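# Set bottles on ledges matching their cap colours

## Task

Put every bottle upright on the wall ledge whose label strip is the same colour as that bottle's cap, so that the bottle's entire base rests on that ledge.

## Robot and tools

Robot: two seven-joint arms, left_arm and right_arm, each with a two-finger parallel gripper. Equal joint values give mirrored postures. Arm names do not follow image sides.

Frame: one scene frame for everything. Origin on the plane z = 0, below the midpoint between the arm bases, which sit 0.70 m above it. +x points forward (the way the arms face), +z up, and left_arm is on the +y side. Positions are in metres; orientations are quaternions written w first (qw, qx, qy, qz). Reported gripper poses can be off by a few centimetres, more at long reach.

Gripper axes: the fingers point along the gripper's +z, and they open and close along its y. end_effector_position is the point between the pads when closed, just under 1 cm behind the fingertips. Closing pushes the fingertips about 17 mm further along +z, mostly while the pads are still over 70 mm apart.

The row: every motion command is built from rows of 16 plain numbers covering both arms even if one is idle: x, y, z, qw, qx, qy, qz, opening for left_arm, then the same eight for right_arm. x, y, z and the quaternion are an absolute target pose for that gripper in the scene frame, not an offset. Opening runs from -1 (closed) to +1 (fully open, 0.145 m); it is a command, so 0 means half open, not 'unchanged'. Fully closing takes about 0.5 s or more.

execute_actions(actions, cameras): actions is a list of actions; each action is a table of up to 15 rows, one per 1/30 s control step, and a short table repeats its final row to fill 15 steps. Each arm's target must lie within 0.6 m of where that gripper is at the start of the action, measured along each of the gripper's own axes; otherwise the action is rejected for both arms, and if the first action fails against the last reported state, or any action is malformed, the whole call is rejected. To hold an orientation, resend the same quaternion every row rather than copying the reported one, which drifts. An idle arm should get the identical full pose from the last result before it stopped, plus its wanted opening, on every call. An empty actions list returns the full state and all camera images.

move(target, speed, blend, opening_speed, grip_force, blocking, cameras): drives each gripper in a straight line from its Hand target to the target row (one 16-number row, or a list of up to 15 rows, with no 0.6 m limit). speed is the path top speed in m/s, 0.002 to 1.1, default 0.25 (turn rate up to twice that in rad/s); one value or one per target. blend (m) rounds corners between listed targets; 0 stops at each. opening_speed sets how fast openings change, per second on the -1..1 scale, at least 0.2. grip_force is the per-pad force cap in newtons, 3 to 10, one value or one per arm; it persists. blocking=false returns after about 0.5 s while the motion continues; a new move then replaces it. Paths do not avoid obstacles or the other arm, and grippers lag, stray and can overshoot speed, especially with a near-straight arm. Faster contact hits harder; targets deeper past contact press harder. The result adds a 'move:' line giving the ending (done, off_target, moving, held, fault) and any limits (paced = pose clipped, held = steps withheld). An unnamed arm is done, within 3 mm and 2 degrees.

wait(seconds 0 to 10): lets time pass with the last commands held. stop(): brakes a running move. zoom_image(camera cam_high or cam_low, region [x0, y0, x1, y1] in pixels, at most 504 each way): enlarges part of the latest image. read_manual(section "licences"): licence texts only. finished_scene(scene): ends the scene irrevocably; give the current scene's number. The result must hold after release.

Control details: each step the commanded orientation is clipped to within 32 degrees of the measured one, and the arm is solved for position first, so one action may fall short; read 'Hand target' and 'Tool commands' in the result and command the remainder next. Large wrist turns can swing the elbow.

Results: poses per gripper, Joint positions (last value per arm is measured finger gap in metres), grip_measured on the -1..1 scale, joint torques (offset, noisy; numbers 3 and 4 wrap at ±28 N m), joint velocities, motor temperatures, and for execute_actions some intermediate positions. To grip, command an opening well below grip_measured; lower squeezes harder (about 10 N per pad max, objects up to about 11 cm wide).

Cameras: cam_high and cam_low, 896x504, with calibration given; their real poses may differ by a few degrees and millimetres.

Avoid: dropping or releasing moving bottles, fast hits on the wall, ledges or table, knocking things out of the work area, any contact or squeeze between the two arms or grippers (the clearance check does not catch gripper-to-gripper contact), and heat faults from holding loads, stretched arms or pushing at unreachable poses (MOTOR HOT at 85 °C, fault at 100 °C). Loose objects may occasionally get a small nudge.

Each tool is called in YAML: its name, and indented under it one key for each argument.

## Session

execute_actions:
  actions: []

zoom_image:
  camera: "cam_high"
  region: [420, 200, 690, 420]

zoom_image:
  camera: "cam_low"
  region: [320, 130, 620, 400]

Scene clock: 0.00 s.
left_arm: end_effector_position=(+0.2239, +0.1828, +0.6144) grip_measured=+1.00 end_effector_quat_wxyz=(-0.319, +0.395, -0.515, +0.691) | right_arm: end_effector_position=(+0.4009, -0.1655, +0.3728) grip_measured=+1.00 end_effector_quat_wxyz=(+0.260, +0.265, +0.837, +0.401)
Joint positions: left_arm=[-1.106 0.942 0.535 2.339 -0.48 -0.199 -0.367 0.145] | right_arm=[0.583 0.619 -0.841 0.925 -1.182 -0.496 -0.047 0.145]
Joint velocities: within noise
Joint torques (N m): no reading
Motor temperatures (°C): left_arm=[20 21 22 20 21 23 21] | right_arm=[20 22 21 19 20 19 21]
Hand target: left_arm +0.2239, +0.1828, +0.6144; -0.319, +0.395, -0.515, +0.691 | right_arm +0.4009, -0.1655, +0.3728; +0.260, +0.265, +0.837, +0.401
Tool commands: left_gripper/opening=+1.0 right_gripper/opening=+1.0

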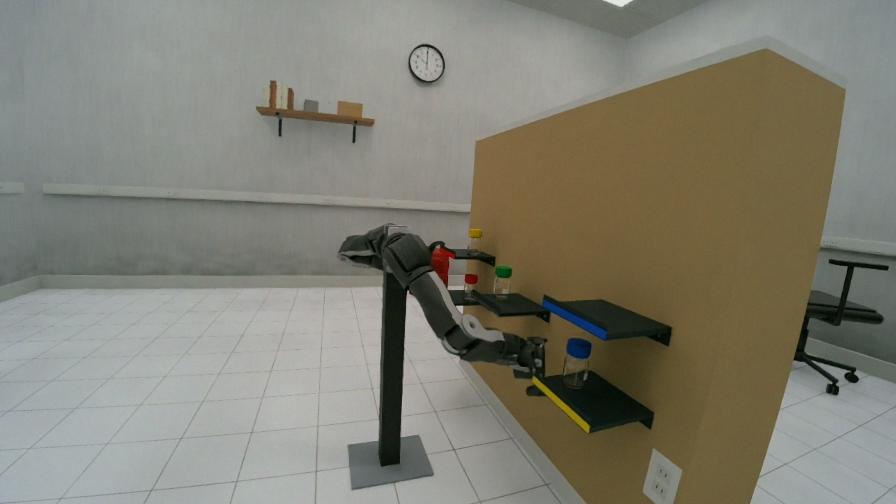

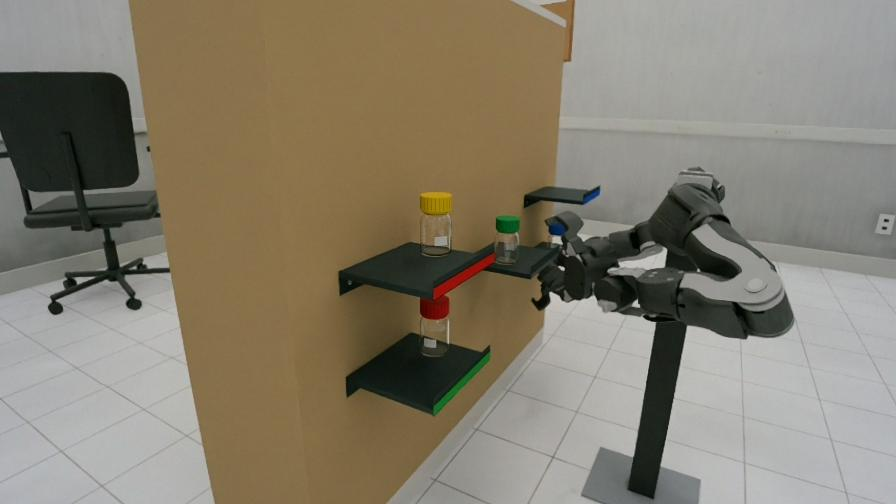

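Scaled by 1.867 from the camera's 896x504 image, which has a finer 1280x720 frame.

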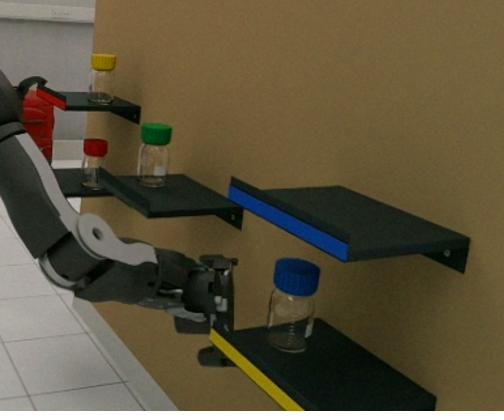

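Scaled by 1.680 from the camera's 896x504 image, which has a finer 1280x720 frame.

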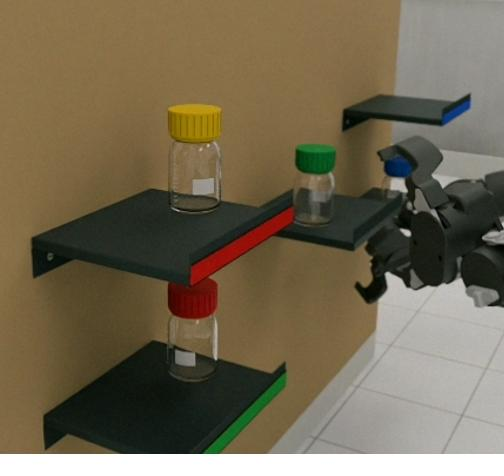

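move:
  target:
    - [0.22,0.25,0.43,0,0.707,0,0.707,0.5,0.29,-0.21,0.38,0,0.707,0,0.707,0.5]
    - [0.22,0.18,0.46,0.062,0.704,-0.062,0.704,0.5,0.235,-0.28,0.45,0,0.707,0,0.707,0.5]
    - [0.24,0.15,0.55,0.108,0.699,-0.108,0.699,0.5,0.235,-0.323,0.51,0,0.707,0,0.707,0.5]
    - [0.31,0.075,0.604,0.153,0.690,-0.153,0.690,0.5,0.29,-0.323,0.51,0,0.707,0,0.707,0.5]
  cameras: ["all"]
  speed: 0.25
  blend: [0.03,0.03,0.03,0]

zoom_image:
  camera: "cam_high"
  region: [440, 220, 660, 420]

zoom_image:
  camera: "cam_low"
  region: [450, 180, 650, 300]

Scene clock: 58.47 s.
left_arm: end_effector_position=(+0.3092, +0.0743, +0.6073) grip_measured=+0.50 end_effector_quat_wxyz=(+0.155, +0.686, -0.155, +0.694) | right_arm: end_effector_position=(+0.2906, -0.3225, +0.5128) grip_measured=+0.50 end_effector_quat_wxyz=(-0.001, +0.704, +0.003, +0.710)
Joint positions: left_arm=[0.183 0.731 -0.545 2.262 0.758 0.321 -0.425 0.112] | right_arm=[-0.621 0.998 0.13 1.737 0.967 -0.43 -0.073 0.112]
Joint torques (N m): left_arm=[3.81 1.67 1.32 2.99 -0.02 -0.5 -0.04] | right_arm=[1.52 4.47 2.51 2.15 0.09 -0.34 -0.11]
Hand target: left_arm +0.3100, +0.0750, +0.6040; +0.153, +0.690, -0.153, +0.690 | right_arm +0.2899, -0.3229, +0.5100; +0.000, +0.707, +0.000, +0.707
Off the commanded pose: left_arm 0.003 m, 1 deg | right_arm 0.003 m, 1 deg.
move: done

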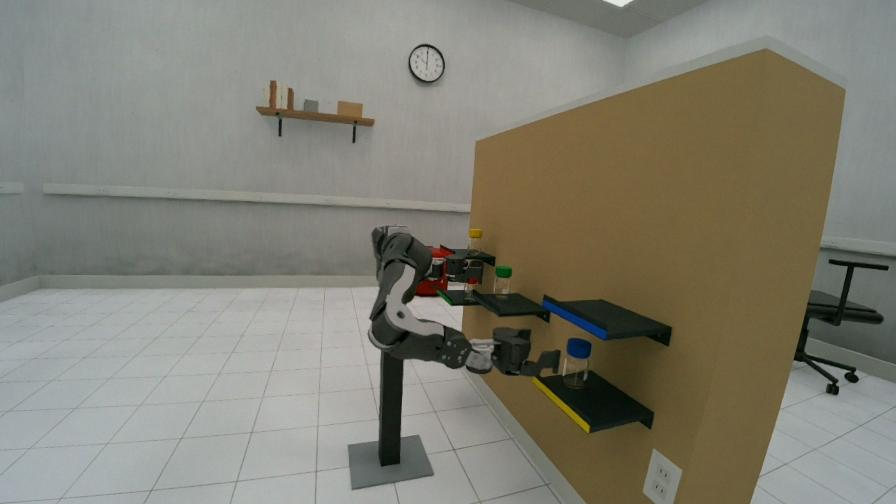

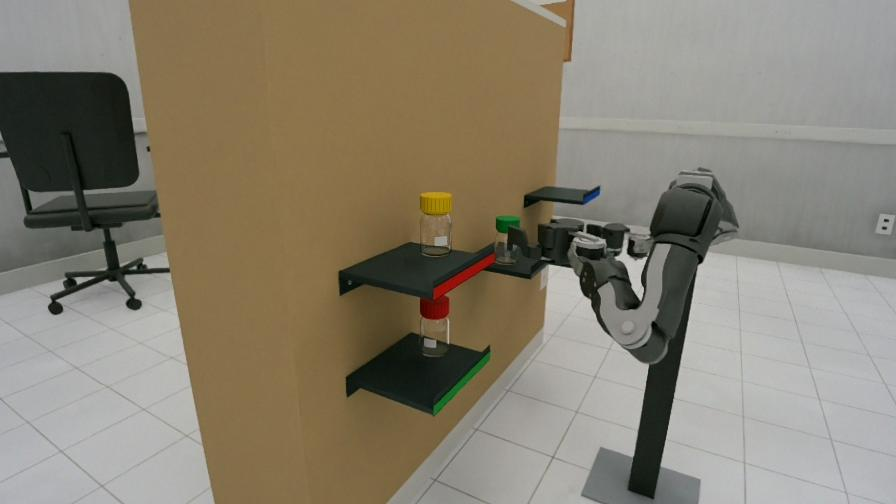

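Scaled by 2.291 from the camera's 896x504 image, which has a finer 1280x720 frame.

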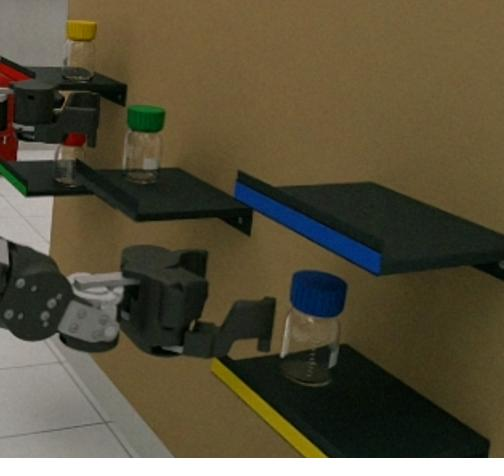

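Scaled by 2.520 from the camera's 896x504 image, which has a finer 1280x720 frame.

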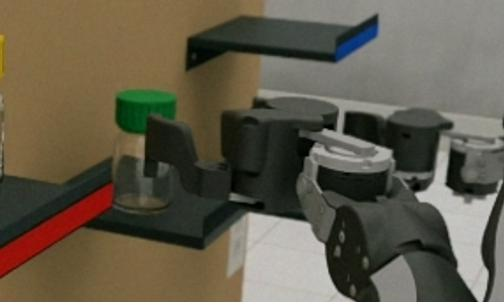

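move:
  target: [0.384,0.039,0.602,0.153,0.690,-0.153,0.690,0.5,0.375,-0.321,0.51,0,0.707,0,0.707,0.5]
  cameras: ["all"]
  speed: 0.14

zoom_image:
  camera: "cam_high"
  region: [440, 220, 660, 420]

zoom_image:
  camera: "cam_low"
  region: [450, 180, 650, 300]

Scene clock: 73.50 s.
left_arm: end_effector_position=(+0.3844, +0.0399, +0.6046) grip_measured=+0.50 end_effector_quat_wxyz=(+0.152, +0.689, -0.150, +0.693) | right_arm: end_effector_position=(+0.3757, -0.3227, +0.5140) grip_measured=+0.50 end_effector_quat_wxyz=(+0.002, +0.702, -0.004, +0.712)
Joint positions: left_arm=[0.522 0.48 -0.694 1.877 0.733 0.355 -0.383 0.112] | right_arm=[0.023 0.928 -0.241 1.44 0.941 -0.261 -0.047 0.112]
Joint torques (N m): left_arm=[6.74 0.91 1.21 3.4 -0.09 -0.67 0.23] | right_arm=[3.31 6.26 2.35 2.33 0.06 -0.27 0.19]
Hand target: left_arm +0.3840, +0.0391, +0.6020; +0.153, +0.690, -0.153, +0.690 | right_arm +0.3750, -0.3210, +0.5101; +0.000, +0.707, +0.000, +0.707
Off the commanded pose: left_arm 0.003 m, 0 deg | right_arm 0.004 m, 1 deg.
move: off_target (right_arm)

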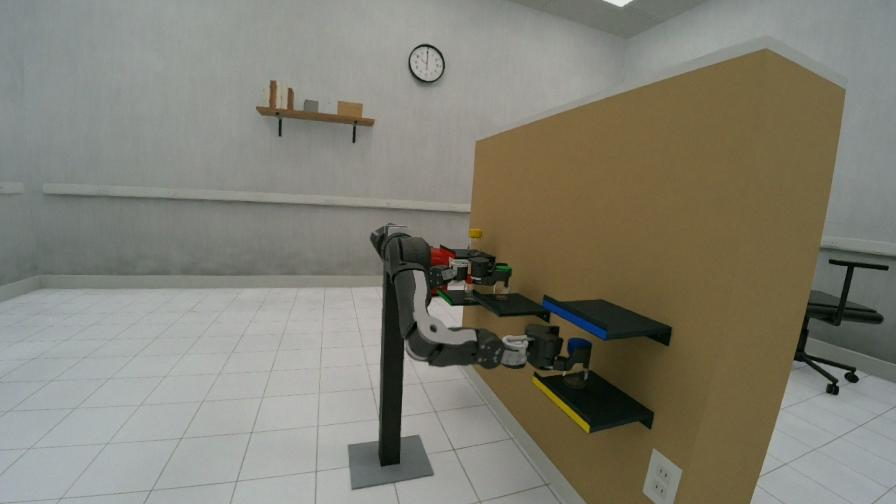

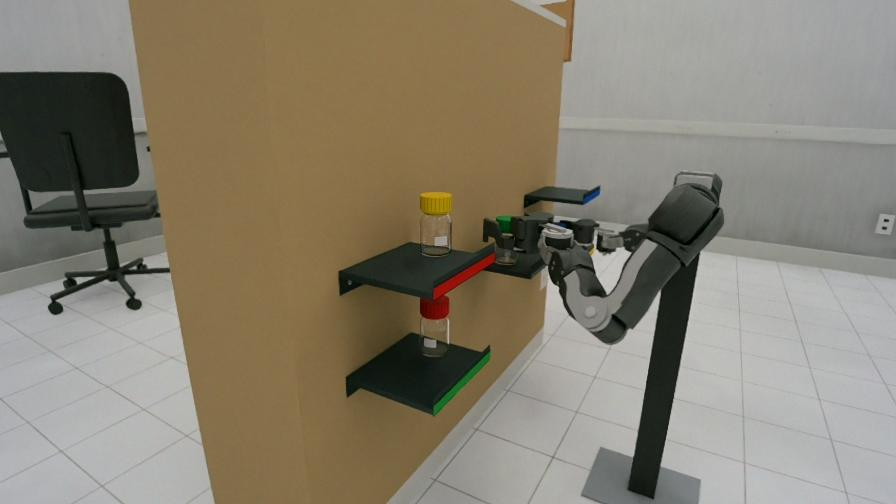

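Scaled by 2.291 from the camera's 896x504 image, which has a finer 1280x720 frame.

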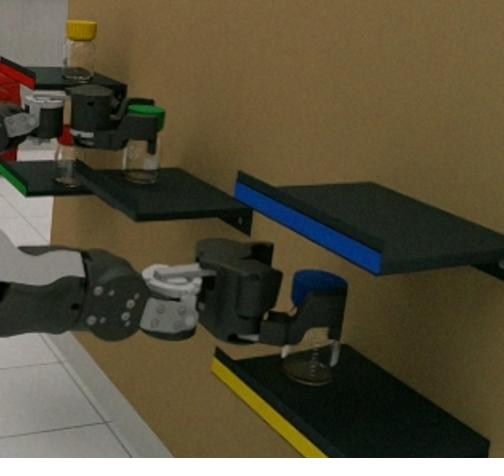

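Scaled by 2.520 from the camera's 896x504 image, which has a finer 1280x720 frame.

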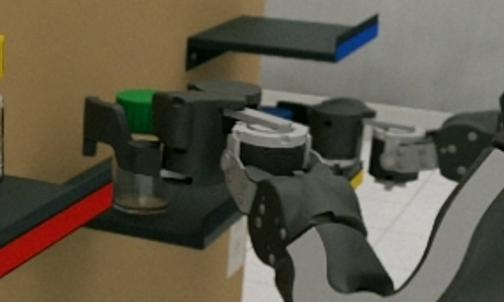

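move:
  target:
    - [0.384,0.039,0.604,0.153,0.690,-0.153,0.690,-0.7,0.375,-0.321,0.512,0,0.707,0,0.707,-0.7]
    - [0.384,0.039,0.652,0.153,0.690,-0.153,0.690,-0.7,0.375,-0.321,0.556,0,0.707,0,0.707,-0.7]
  cameras: ["all"]
  speed: 0.12
  opening_speed: 0.8

zoom_image:
  camera: "cam_high"
  region: [440, 220, 660, 420]

zoom_image:
  camera: "cam_low"
  region: [450, 180, 650, 300]

Scene clock: 88.90 s.
left_arm: end_effector_position=(+0.3840, +0.0384, +0.6515) grip_measured=-0.49 end_effector_quat_wxyz=(+0.153, +0.691, -0.156, +0.689) | right_arm: end_effector_position=(+0.3747, -0.3198, +0.5537) grip_measured=-0.26 end_effector_quat_wxyz=(-0.001, +0.710, +0.003, +0.704)
Joint positions: left_arm=[0.641 0.447 -0.625 1.95 0.837 0.564 -0.431 0.039] | right_arm=[-0.01 1.045 -0.171 1.596 1.034 -0.136 -0.102 0.056]
Joint torques (N m): left_arm=[7.08 0.01 2.32 3.75 -0.09 -0.74 -0.05] | right_arm=[3.92 6.24 5.03 2.56 0.11 -0.58 -0.14]
Hand target: left_arm +0.3840, +0.0389, +0.6521; +0.153, +0.690, -0.153, +0.690 | right_arm +0.3750, -0.3210, +0.5559; +0.000, +0.707, +0.000, +0.707
Off the commanded pose: left_arm 0.001 m, 0 deg | right_arm 0.003 m, 1 deg.
move: done

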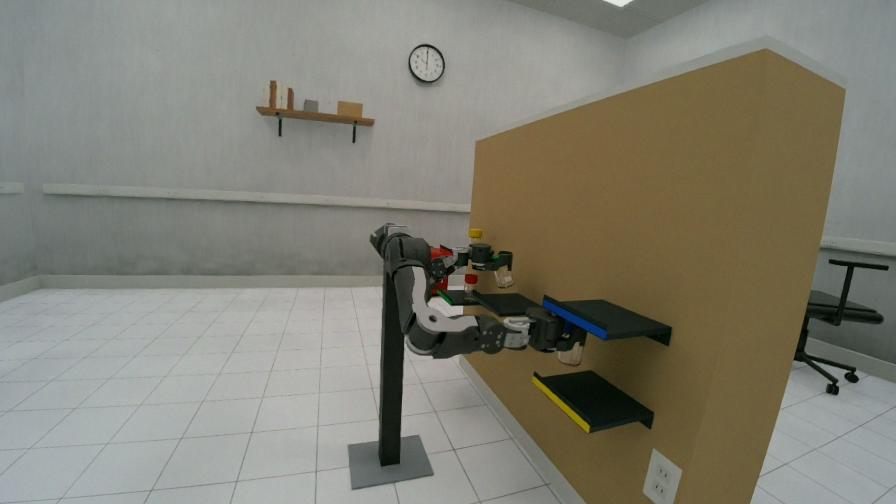

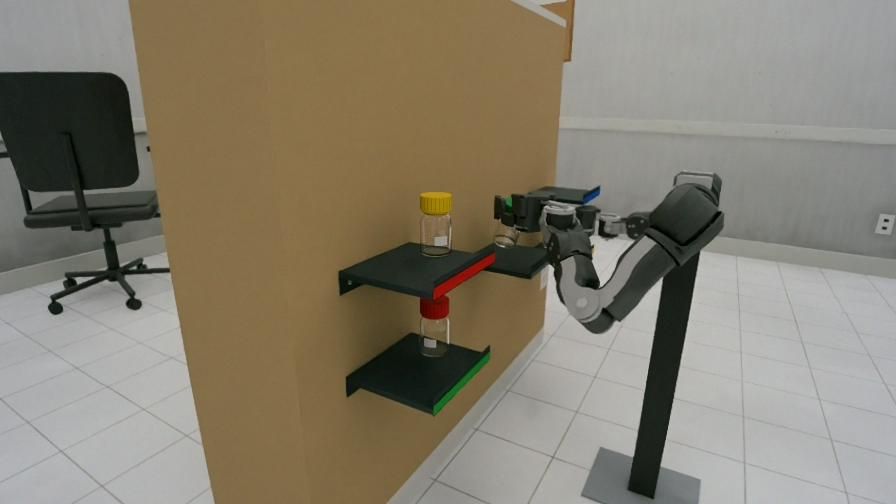

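Scaled by 2.291 from the camera's 896x504 image, which has a finer 1280x720 frame.

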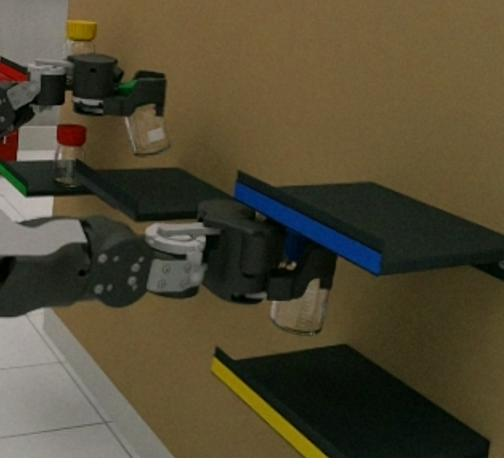

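Scaled by 2.520 from the camera's 896x504 image, which has a finer 1280x720 frame.

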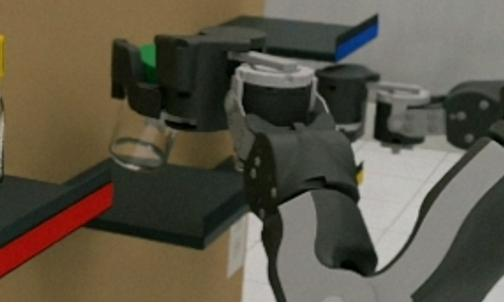

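move:
  target:
    - [0.384,0.039,0.648,0.1303,0.780,-0.1729,0.588,-0.7,0.28,-0.322,0.556,0,0.707,0,0.707,-0.7]
    - [0.384,0.039,0.625,0.1303,0.780,-0.1729,0.588,-0.7,0.21,-0.325,0.556,0,0.707,0,0.707,-0.7]
  cameras: ["all"]
  speed: 0.1
  blend: [0.01,0]

zoom_image:
  camera: "cam_high"
  region: [440, 220, 580, 330]

zoom_image:
  camera: "cam_low"
  region: [450, 180, 600, 290]

Scene clock: 115.97 s.
left_arm: end_effector_position=(+0.3837, +0.0393, +0.6255) grip_measured=-0.49 end_effector_quat_wxyz=(+0.128, +0.780, -0.174, +0.587) | right_arm: end_effector_position=(+0.2093, -0.3252, +0.5515) grip_measured=-0.26 end_effector_quat_wxyz=(-0.001, +0.713, -0.004, +0.701)
Joint positions: left_arm=[0.827 0.534 -0.772 1.933 1.24 0.726 -0.682 0.039] | right_arm=[-1.156 0.695 0.687 2.046 0.983 -0.331 0.147 0.056]
Joint torques (N m): left_arm=[7.61 0.57 2.25 2.32 -0.25 -0.77 0.23] | right_arm=[-0.33 1.96 4.78 3.1 0.16 -0.72 0.19]
Hand target: left_arm +0.3840, +0.0391, +0.6250; +0.130, +0.780, -0.173, +0.588 | right_arm +0.2100, -0.3249, +0.5560; +0.000, +0.707, +0.000, +0.707
Off the commanded pose: left_arm 0.001 m, 0 deg | right_arm 0.005 m, 1 deg.
move: off_target (right_arm)

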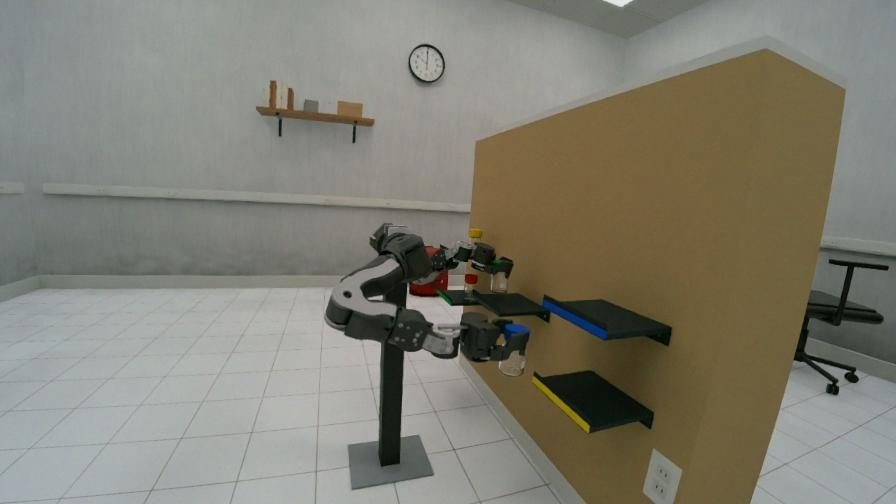

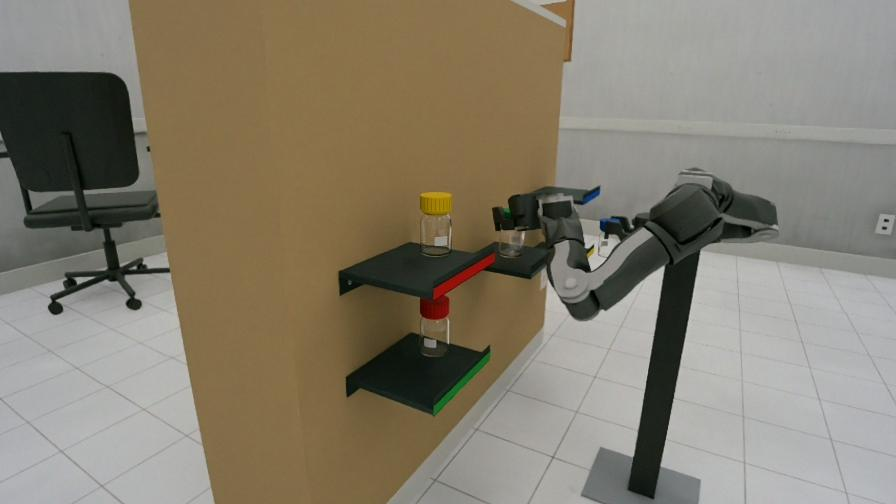

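Scaled by 3.600 from the camera's 896x504 image, which has a finer 1280x720 frame.

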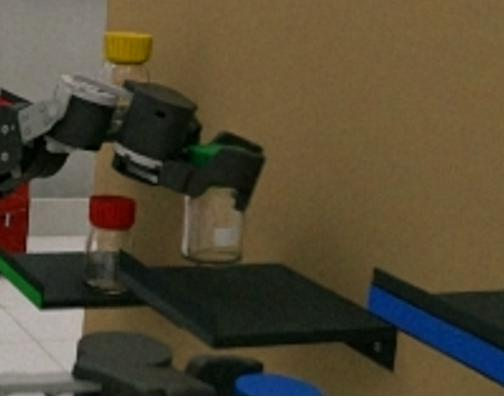

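Scaled by 3.360 from the camera's 896x504 image, which has a finer 1280x720 frame.

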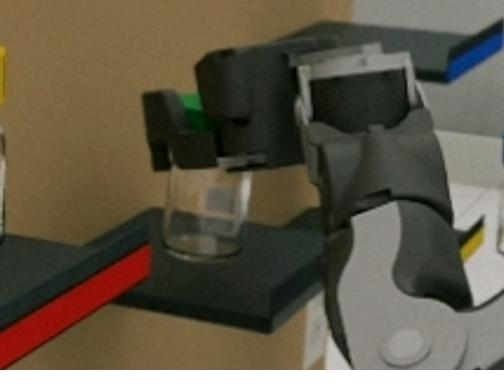

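move:
  target:
    - [0.384,0.039,0.602,0.1303,0.780,-0.1729,0.588,-0.7,0.215,-0.345,0.72,0,0.707,0,0.707,-0.7]
  cameras: ["all"]
  speed: 0.15

zoom_image:
  camera: "cam_high"
  region: [440, 220, 580, 330]

zoom_image:
  camera: "cam_low"
  region: [450, 180, 600, 290]

Scene clock: 130.43 s.
left_arm: end_effector_position=(+0.3841, +0.0392, +0.6054) grip_measured=-0.49 end_effector_quat_wxyz=(+0.130, +0.778, -0.172, +0.591) | right_arm: end_effector_position=(+0.2145, -0.3446, +0.7195) grip_measured=-0.26 end_effector_quat_wxyz=(-0.001, +0.709, +0.001, +0.706)
Joint positions: left_arm=[0.768 0.549 -0.805 1.915 1.156 0.647 -0.626 0.039] | right_arm=[-1.135 0.779 1.57 2.191 1.49 0.432 0.191 0.056]
Joint torques (N m): left_arm=[6.87 0.94 1.77 2.3 -0.19 -0.68 0.24] | right_arm=[-0.17 3.34 2.93 0.5 0.22 -0.58 -0.1]
Hand target: left_arm +0.3840, +0.0390, +0.6021; +0.130, +0.780, -0.173, +0.588 | right_arm +0.2150, -0.3449, +0.7201; +0.000, +0.707, +0.000, +0.707
Off the commanded pose: left_arm 0.003 m, 0 deg | right_arm 0.001 m, 0 deg.
joint read past its limit (right arm) — joint 3 (upper arm roll), upper limit.
move: done

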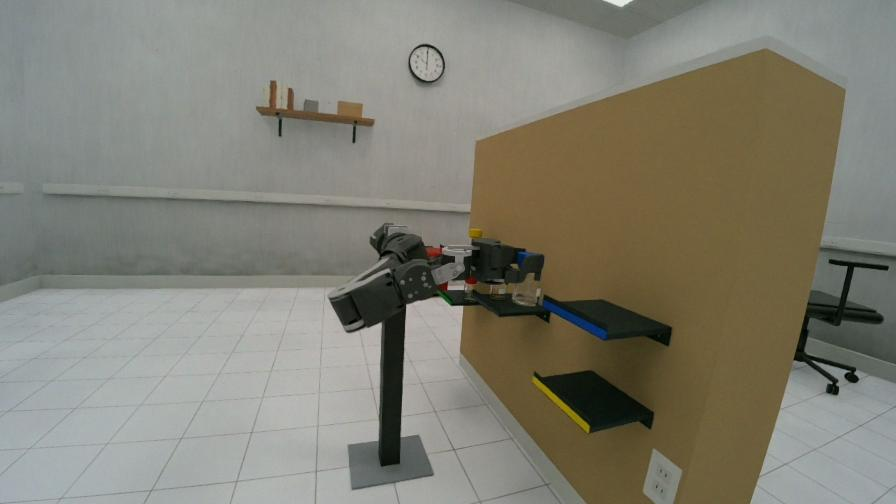

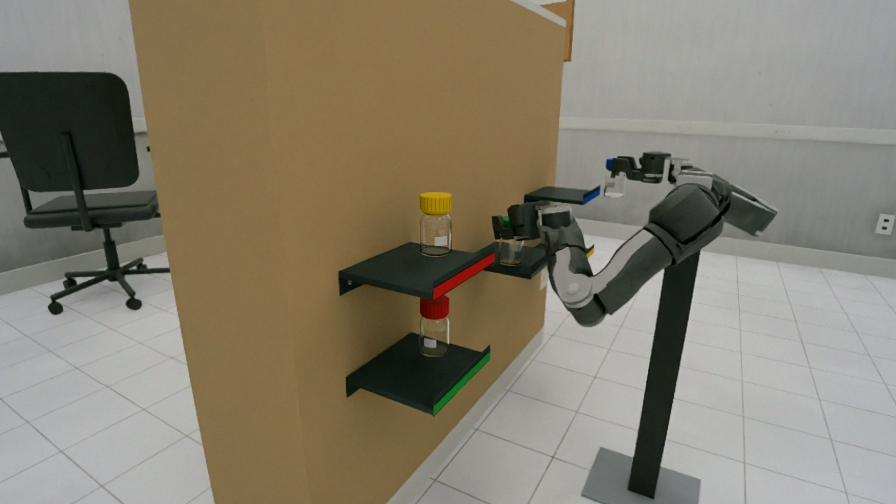

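Scaled by 3.600 from the camera's 896x504 image, which has a finer 1280x720 frame.

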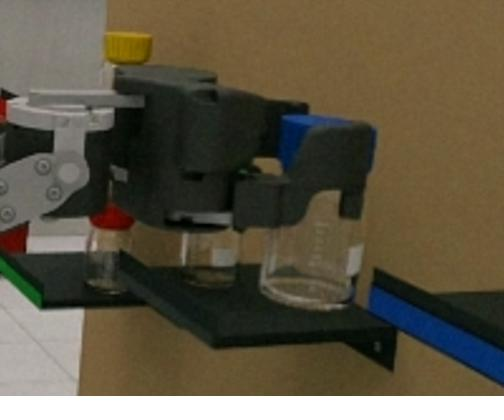

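Scaled by 3.360 from the camera's 896x504 image, which has a finer 1280x720 frame.

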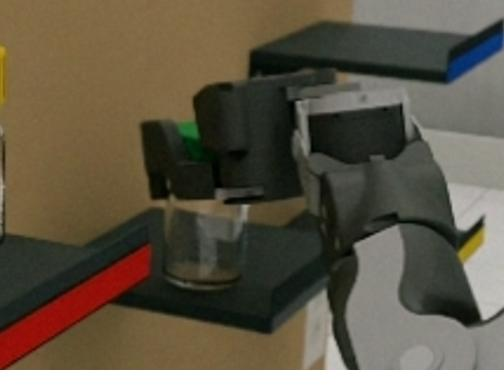

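move:
  target:
    - [0.384,0.039,0.604,0.1303,0.780,-0.1729,0.588,0.5,0.215,-0.345,0.72,0,0.707,0,0.707,-0.7]
    - [0.365,0.048,0.604,0.153,0.690,-0.153,0.690,0.5,0.23,-0.38,0.745,0,0.707,0,0.707,-0.7]
  cameras: ["all"]
  speed: 0.12
  opening_speed: 0.6

zoom_image:
  camera: "cam_high"
  region: [440, 220, 660, 360]

zoom_image:
  camera: "cam_low"
  region: [450, 180, 600, 290]

Scene clock: 148.37 s.
left_arm: end_effector_position=(+0.3666, +0.0497, +0.6053) grip_measured=+0.50 end_effector_quat_wxyz=(+0.150, +0.690, -0.150, +0.692) | right_arm: end_effector_position=(+0.2295, -0.3814, +0.7445) grip_measured=-0.26 end_effector_quat_wxyz=(+0.002, +0.708, -0.003, +0.706)
Joint positions: left_arm=[0.58 0.652 -0.841 1.98 0.881 0.253 -0.519 0.112] | right_arm=[-0.936 0.947 1.57 1.97 1.408 0.619 0.269 0.056]
Joint torques (N m): left_arm=[6.21 1.38 1.65 4.16 -0.16 -0.64 0.23] | right_arm=[0.67 4.79 3.04 0.91 0.26 -0.55 0.16]
Hand target: left_arm +0.3650, +0.0480, +0.6040; +0.153, +0.690, -0.153, +0.690 | right_arm +0.2300, -0.3800, +0.7451; +0.000, +0.707, +0.000, +0.707
Off the commanded pose: left_arm 0.003 m, 1 deg | right_arm 0.002 m, 0 deg.
joint read past its limit (right arm) — joint 3 (upper arm roll), upper limit.
move: done

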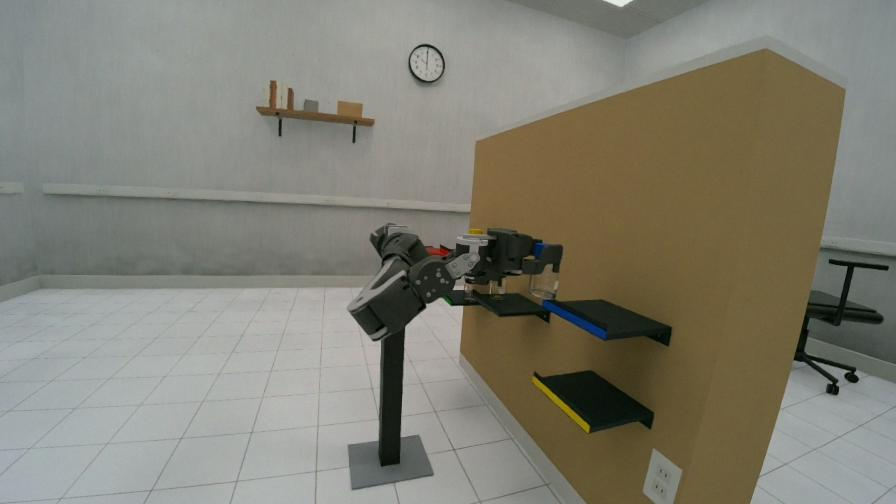

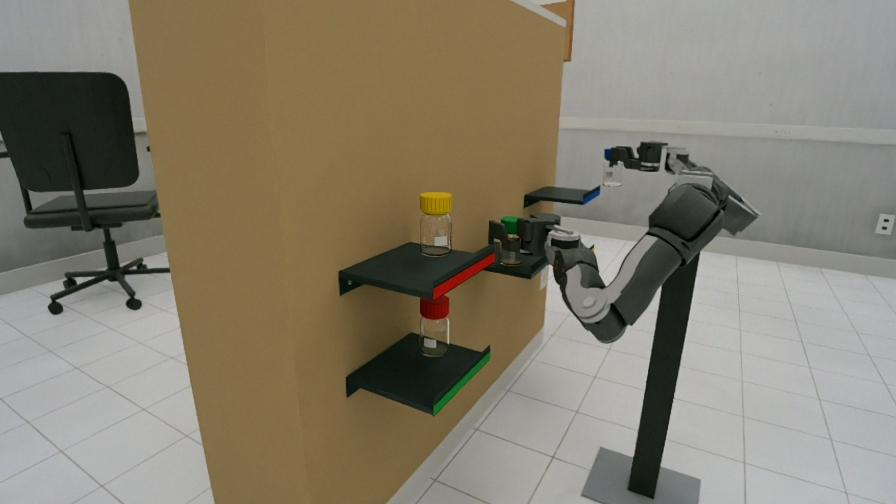

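Scaled by 2.291 from the camera's 896x504 image, which has a finer 1280x720 frame.

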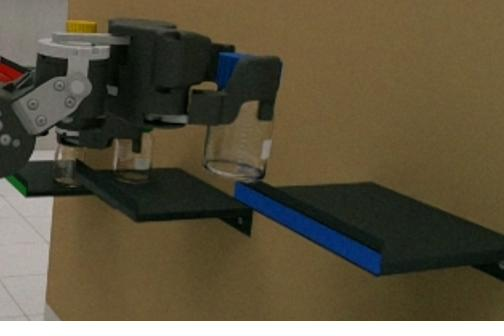

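Scaled by 3.360 from the camera's 896x504 image, which has a finer 1280x720 frame.

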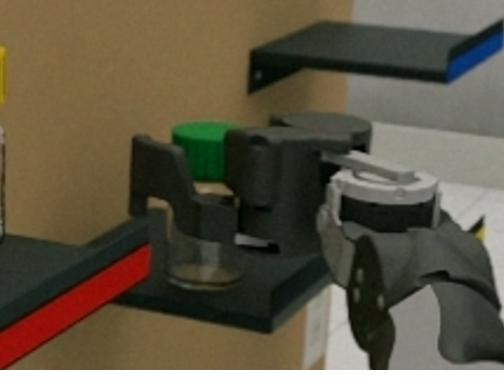

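move:
  target:
    - [0.365,0.048,0.604,0.153,0.690,-0.153,0.690,-0.7,0.30,-0.385,0.747,0,0.707,0,0.707,-0.7]
    - [0.365,0.048,0.604,0.153,0.690,-0.153,0.690,-0.7,0.37,-0.39,0.747,0,0.707,0,0.707,-0.7]
  cameras: ["all"]
  speed: 0.12
  blend: [0.02,0]
  opening_speed: 0.6

zoom_image:
  camera: "cam_high"
  region: [440, 220, 660, 360]

zoom_image:
  camera: "cam_low"
  region: [450, 140, 640, 290]

Scene clock: 161.30 s.
left_arm: end_effector_position=(+0.3664, +0.0494, +0.6055) grip_measured=-0.28 end_effector_quat_wxyz=(+0.151, +0.690, -0.150, +0.692) | right_arm: end_effector_position=(+0.3702, -0.3895, +0.7453) grip_measured=-0.26 end_effector_quat_wxyz=(+0.000, +0.711, +0.002, +0.703)
Joint positions: left_arm=[0.58 0.652 -0.841 1.981 0.88 0.253 -0.517 0.055] | right_arm=[-0.909 1.559 1.154 1.506 1.544 0.256 0.081 0.056]
Joint torques (N m): left_arm=[6.18 1.36 1.66 4.11 -0.16 -0.62 0.18] | right_arm=[3.6 4.95 4.64 0.5 0.25 -0.81 -0.05]
Hand target: left_arm +0.3650, +0.0480, +0.6040; +0.153, +0.690, -0.153, +0.690 | right_arm +0.3700, -0.3899, +0.7470; +0.000, +0.707, +0.000, +0.707
Off the commanded pose: left_arm 0.002 m, 0 deg | right_arm 0.002 m, 1 deg.
move: done; blend cut to 0 m at target 1

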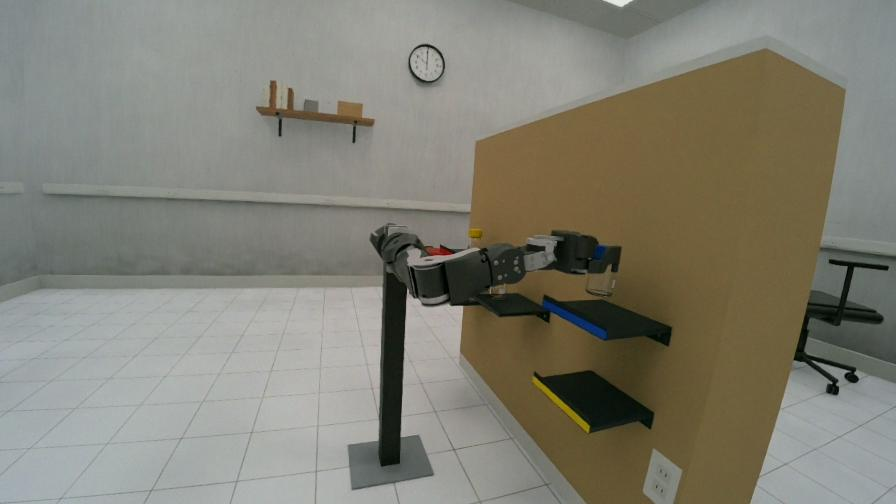

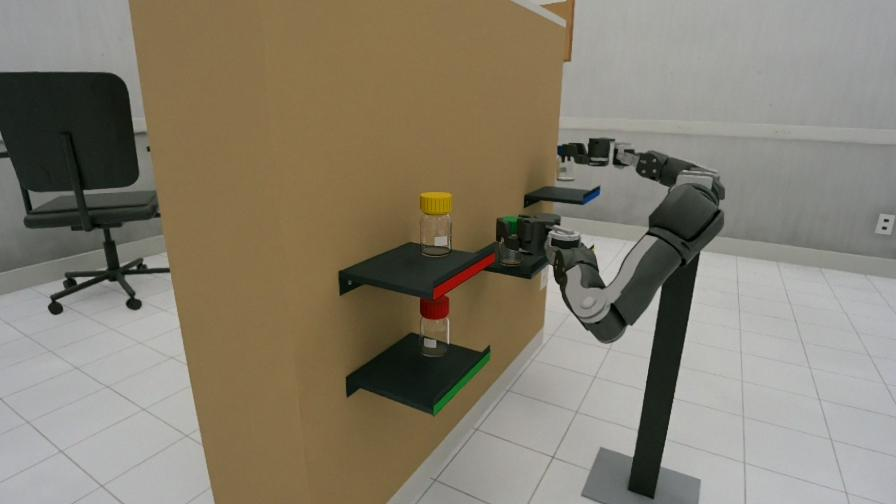

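Scaled by 2.291 from the camera's 896x504 image, which has a finer 1280x720 frame.

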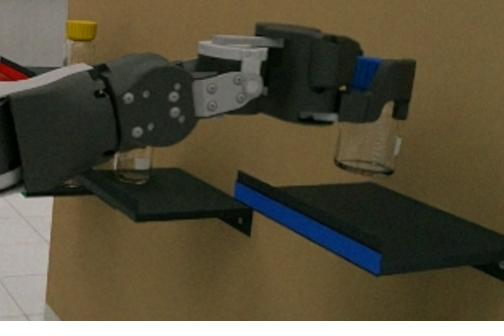

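Scaled by 2.653 from the camera's 896x504 image, which has a finer 1280x720 frame.

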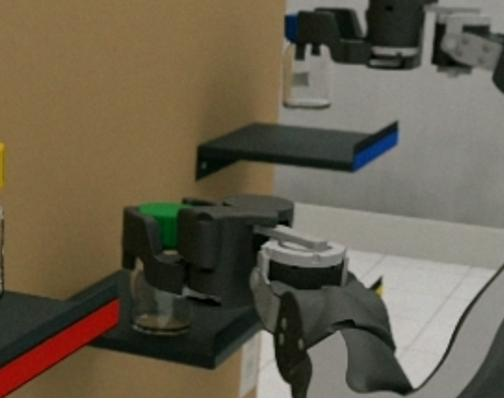

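move:
  target:
    - [0.365,0.048,0.652,0.153,0.690,-0.153,0.690,-0.7,0.37,-0.39,0.716,0,0.707,0,0.707,-0.7]
    - [0.275,0.09,0.652,0.153,0.690,-0.153,0.690,-0.7,0.37,-0.39,0.691,0,0.707,0,0.707,-0.7]
  cameras: ["all"]
  speed: [0.1,0.1]

zoom_image:
  camera: "cam_high"
  region: [440, 220, 660, 360]

zoom_image:
  camera: "cam_low"
  region: [450, 140, 640, 290]

Scene clock: 178.17 s.
left_arm: end_effector_position=(+0.2761, +0.0899, +0.6494) grip_measured=-0.28 end_effector_quat_wxyz=(+0.201, +0.654, -0.187, +0.705) | right_arm: end_effector_position=(+0.3702, -0.3890, +0.7038) grip_measured=-0.26 end_effector_quat_wxyz=(-0.001, +0.689, +0.002, +0.724)
Joint positions: left_arm=[0.168 1.112 -0.467 2.432 1.039 0.101 -0.405 0.055] | right_arm=[-1.099 1.528 1.116 1.533 1.552 -0.033 0.08 0.056]
Joint torques (N m): left_arm=[3.39 3.78 2.7 2.85 -0.2 -0.94 0.22] | right_arm=[1.12 3.18 2.82 0.55 0.12 0.42 -0.08]
Hand target: left_arm +0.2759, +0.0900, +0.6517; +0.202, +0.649, -0.187, +0.709 | right_arm +0.3698, -0.3900, +0.6911; +0.000, +0.707, +0.000, +0.707
Off the commanded pose: left_arm 0.003 m, 8 deg | right_arm 0.013 m, 3 deg.
joint read past its limit (left arm) — joint 4 (elbow), upper limit, where the elbow is as bent as it goes.
joint sent to its limit (left arm) — joint 4 (elbow), upper limit, where the elbow is as bent as it goes. The joint targets are off in orientation, not in position.
move: off_target (left_arm, right_arm)

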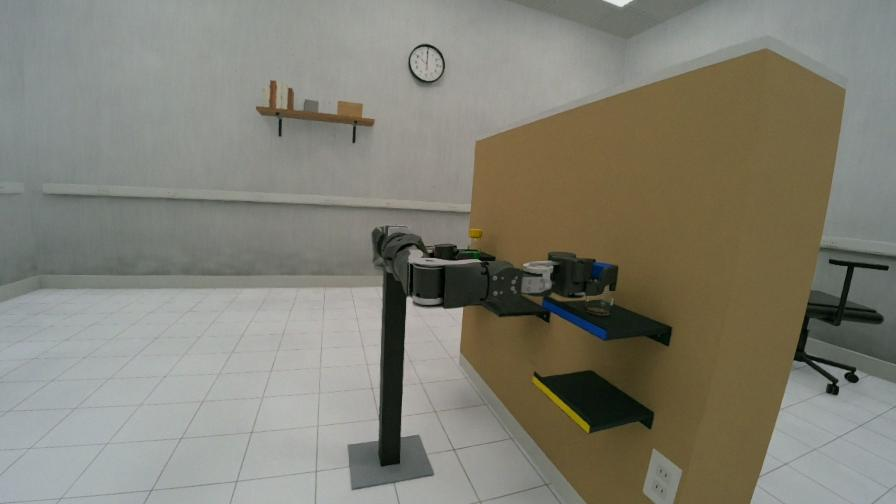

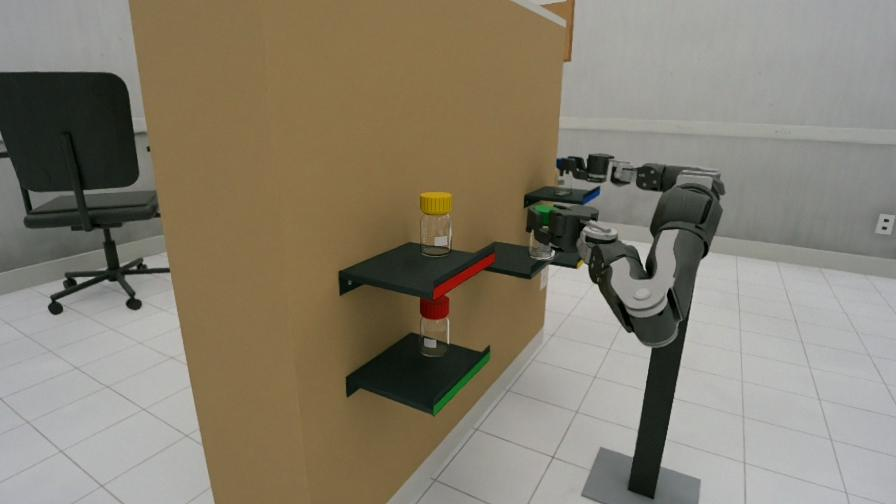

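Scaled by 2.291 from the camera's 896x504 image, which has a finer 1280x720 frame.

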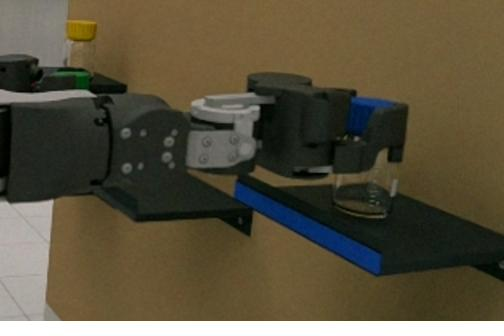

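Scaled by 2.653 from the camera's 896x504 image, which has a finer 1280x720 frame.

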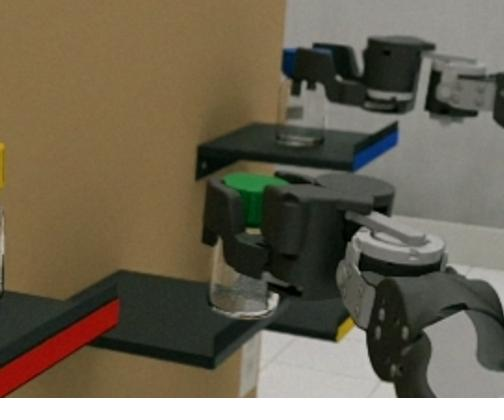

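move:
  target:
    - [0.255,0.21,0.64,0.062,0.704,-0.062,0.704,-0.7,0.37,-0.39,0.707,0,0.673,0,0.740,-0.7]
    - [0.235,0.32,0.58,0,0.707,0,0.707,-0.7,0.37,-0.39,0.707,0,0.673,0,0.740,0.3]
    - [0.235,0.445,0.557,0,0.707,0,0.707,-0.7,0.23,-0.39,0.712,0,0.707,0,0.707,0.3]
  cameras: ["all"]
  speed: [0.12,0.15,0.15]
  opening_speed: 0.7

zoom_image:
  camera: "cam_high"
  region: [420, 200, 680, 360]

zoom_image:
  camera: "cam_low"
  region: [340, 170, 620, 420]

Scene clock: 205.30 s.
left_arm: end_effector_position=(+0.2350, +0.4466, +0.5581) grip_measured=-0.28 end_effector_quat_wxyz=(-0.115, +0.767, -0.035, +0.631) | right_arm: end_effector_position=(+0.2302, -0.3907, +0.7117) grip_measured=+0.30 end_effector_quat_wxyz=(+0.002, +0.707, -0.001, +0.708)
Joint positions: left_arm=[0.596 1.91 -1.564 1.611 1.586 -0.781 0.088 0.055] | right_arm=[-1.202 0.893 1.52 1.942 1.438 0.302 0.317 0.098]
Joint torques (N m): left_arm=[1.6 6.34 1.44 -0.65 0.25 -0.85 0.1] | right_arm=[-0.44 2.81 4.83 0.81 0.37 -0.26 0.17]
Hand target: left_arm +0.2353, +0.4447, +0.5570; -0.112, +0.766, -0.036, +0.632 | right_arm +0.2300, -0.3900, +0.7120; +0.000, +0.707, +0.000, +0.707
Off the commanded pose: left_arm 0.002 m, 18 deg | right_arm 0.001 m, 0 deg.
joint sent to its limit (left arm) — joint 3 (upper arm roll), lower limit; joint 5 (forearm roll), upper limit; joint 6 (wrist pitch), lower limit. The joint targets are off in orientation, not in position.
move: off_target (left_arm)

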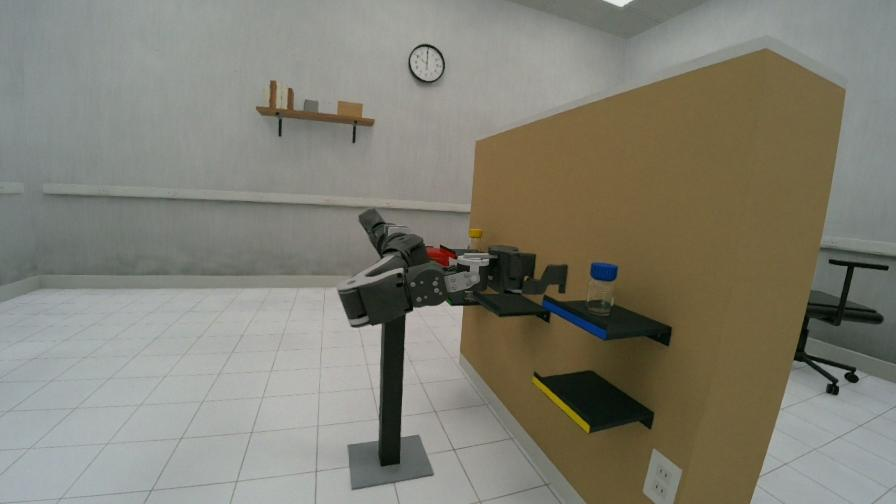

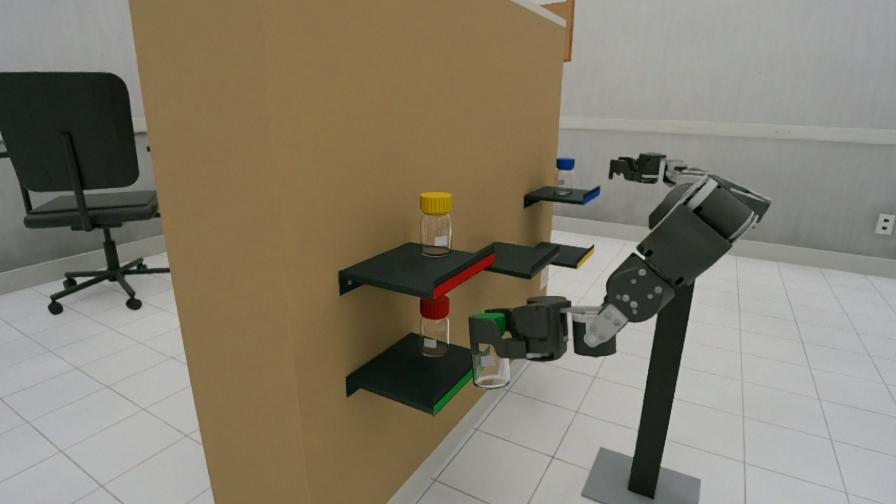

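Scaled by 1.938 from the camera's 896x504 image, which has a finer 1280x720 frame.

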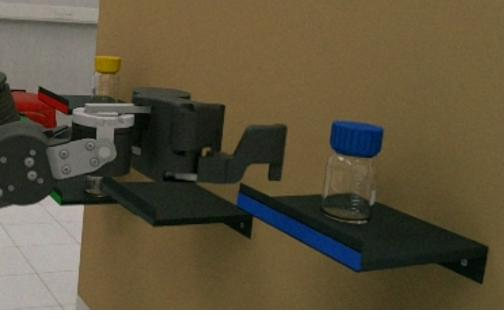

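Scaled by 1.800 from the camera's 896x504 image, which has a finer 1280x720 frame.

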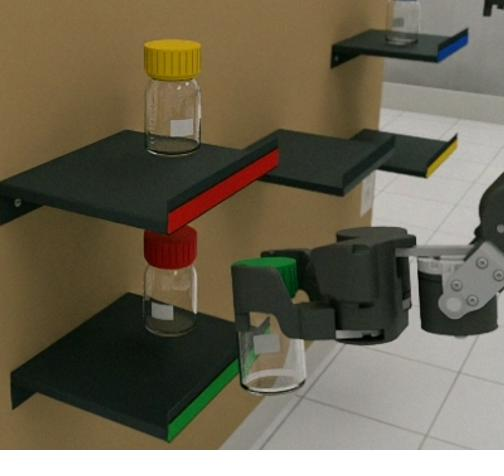

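move:
  target:
    - [0.21,0.36,0.52,0,0.707,0,0.707,-0.7,0.21,-0.34,0.55,0,0.707,0,0.707,0.5]
    - [0.22,0.25,0.43,0,0.707,0,0.707,-0.7,0.22,-0.25,0.42,0,0.707,0,0.707,0.5]
  cameras: ["cam_low"]
  speed: 0.2
  blend: [0.03,0]

Scene clock: 218.20 s.
left_arm: end_effector_position=(+0.2192, +0.2499, +0.4288) grip_measured=-0.28 end_effector_quat_wxyz=(-0.001, +0.710, +0.000, +0.704) | right_arm: end_effector_position=(+0.2198, -0.2485, +0.4191) grip_measured=+0.50 end_effector_quat_wxyz=(-0.003, +0.709, -0.001, +0.706)
Joint positions: left_arm=[-0.588 0.906 -0.437 1.695 0.539 -0.781 -0.53 0.055] | right_arm=[-0.646 0.277 0.19 1.635 0.394 -0.517 0.196 0.112]
Joint torques (N m): left_arm=[1.09 3.44 1.74 3.03 -0.1 -0.81 0.24] | right_arm=[-0.22 2.49 2.1 3.56 0.14 -0.56 -0.04]
Hand target: left_arm +0.2200, +0.2500, +0.4300; +0.000, +0.707, +0.000, +0.707 | right_arm +0.2200, -0.2500, +0.4200; +0.000, +0.707, +0.000, +0.707
Off the commanded pose: left_arm 0.001 m, 1 deg | right_arm 0.002 m, 0 deg.
joint sent to its limit (left arm) — joint 6 (wrist pitch), lower limit. The joint targets still meet the commanded pose.
move: done
Images, in order (width x height): cam_low 896x504.

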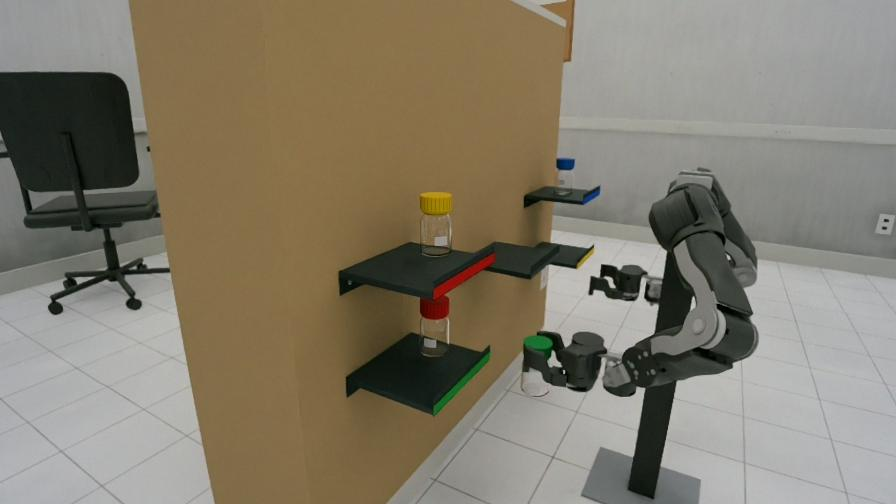

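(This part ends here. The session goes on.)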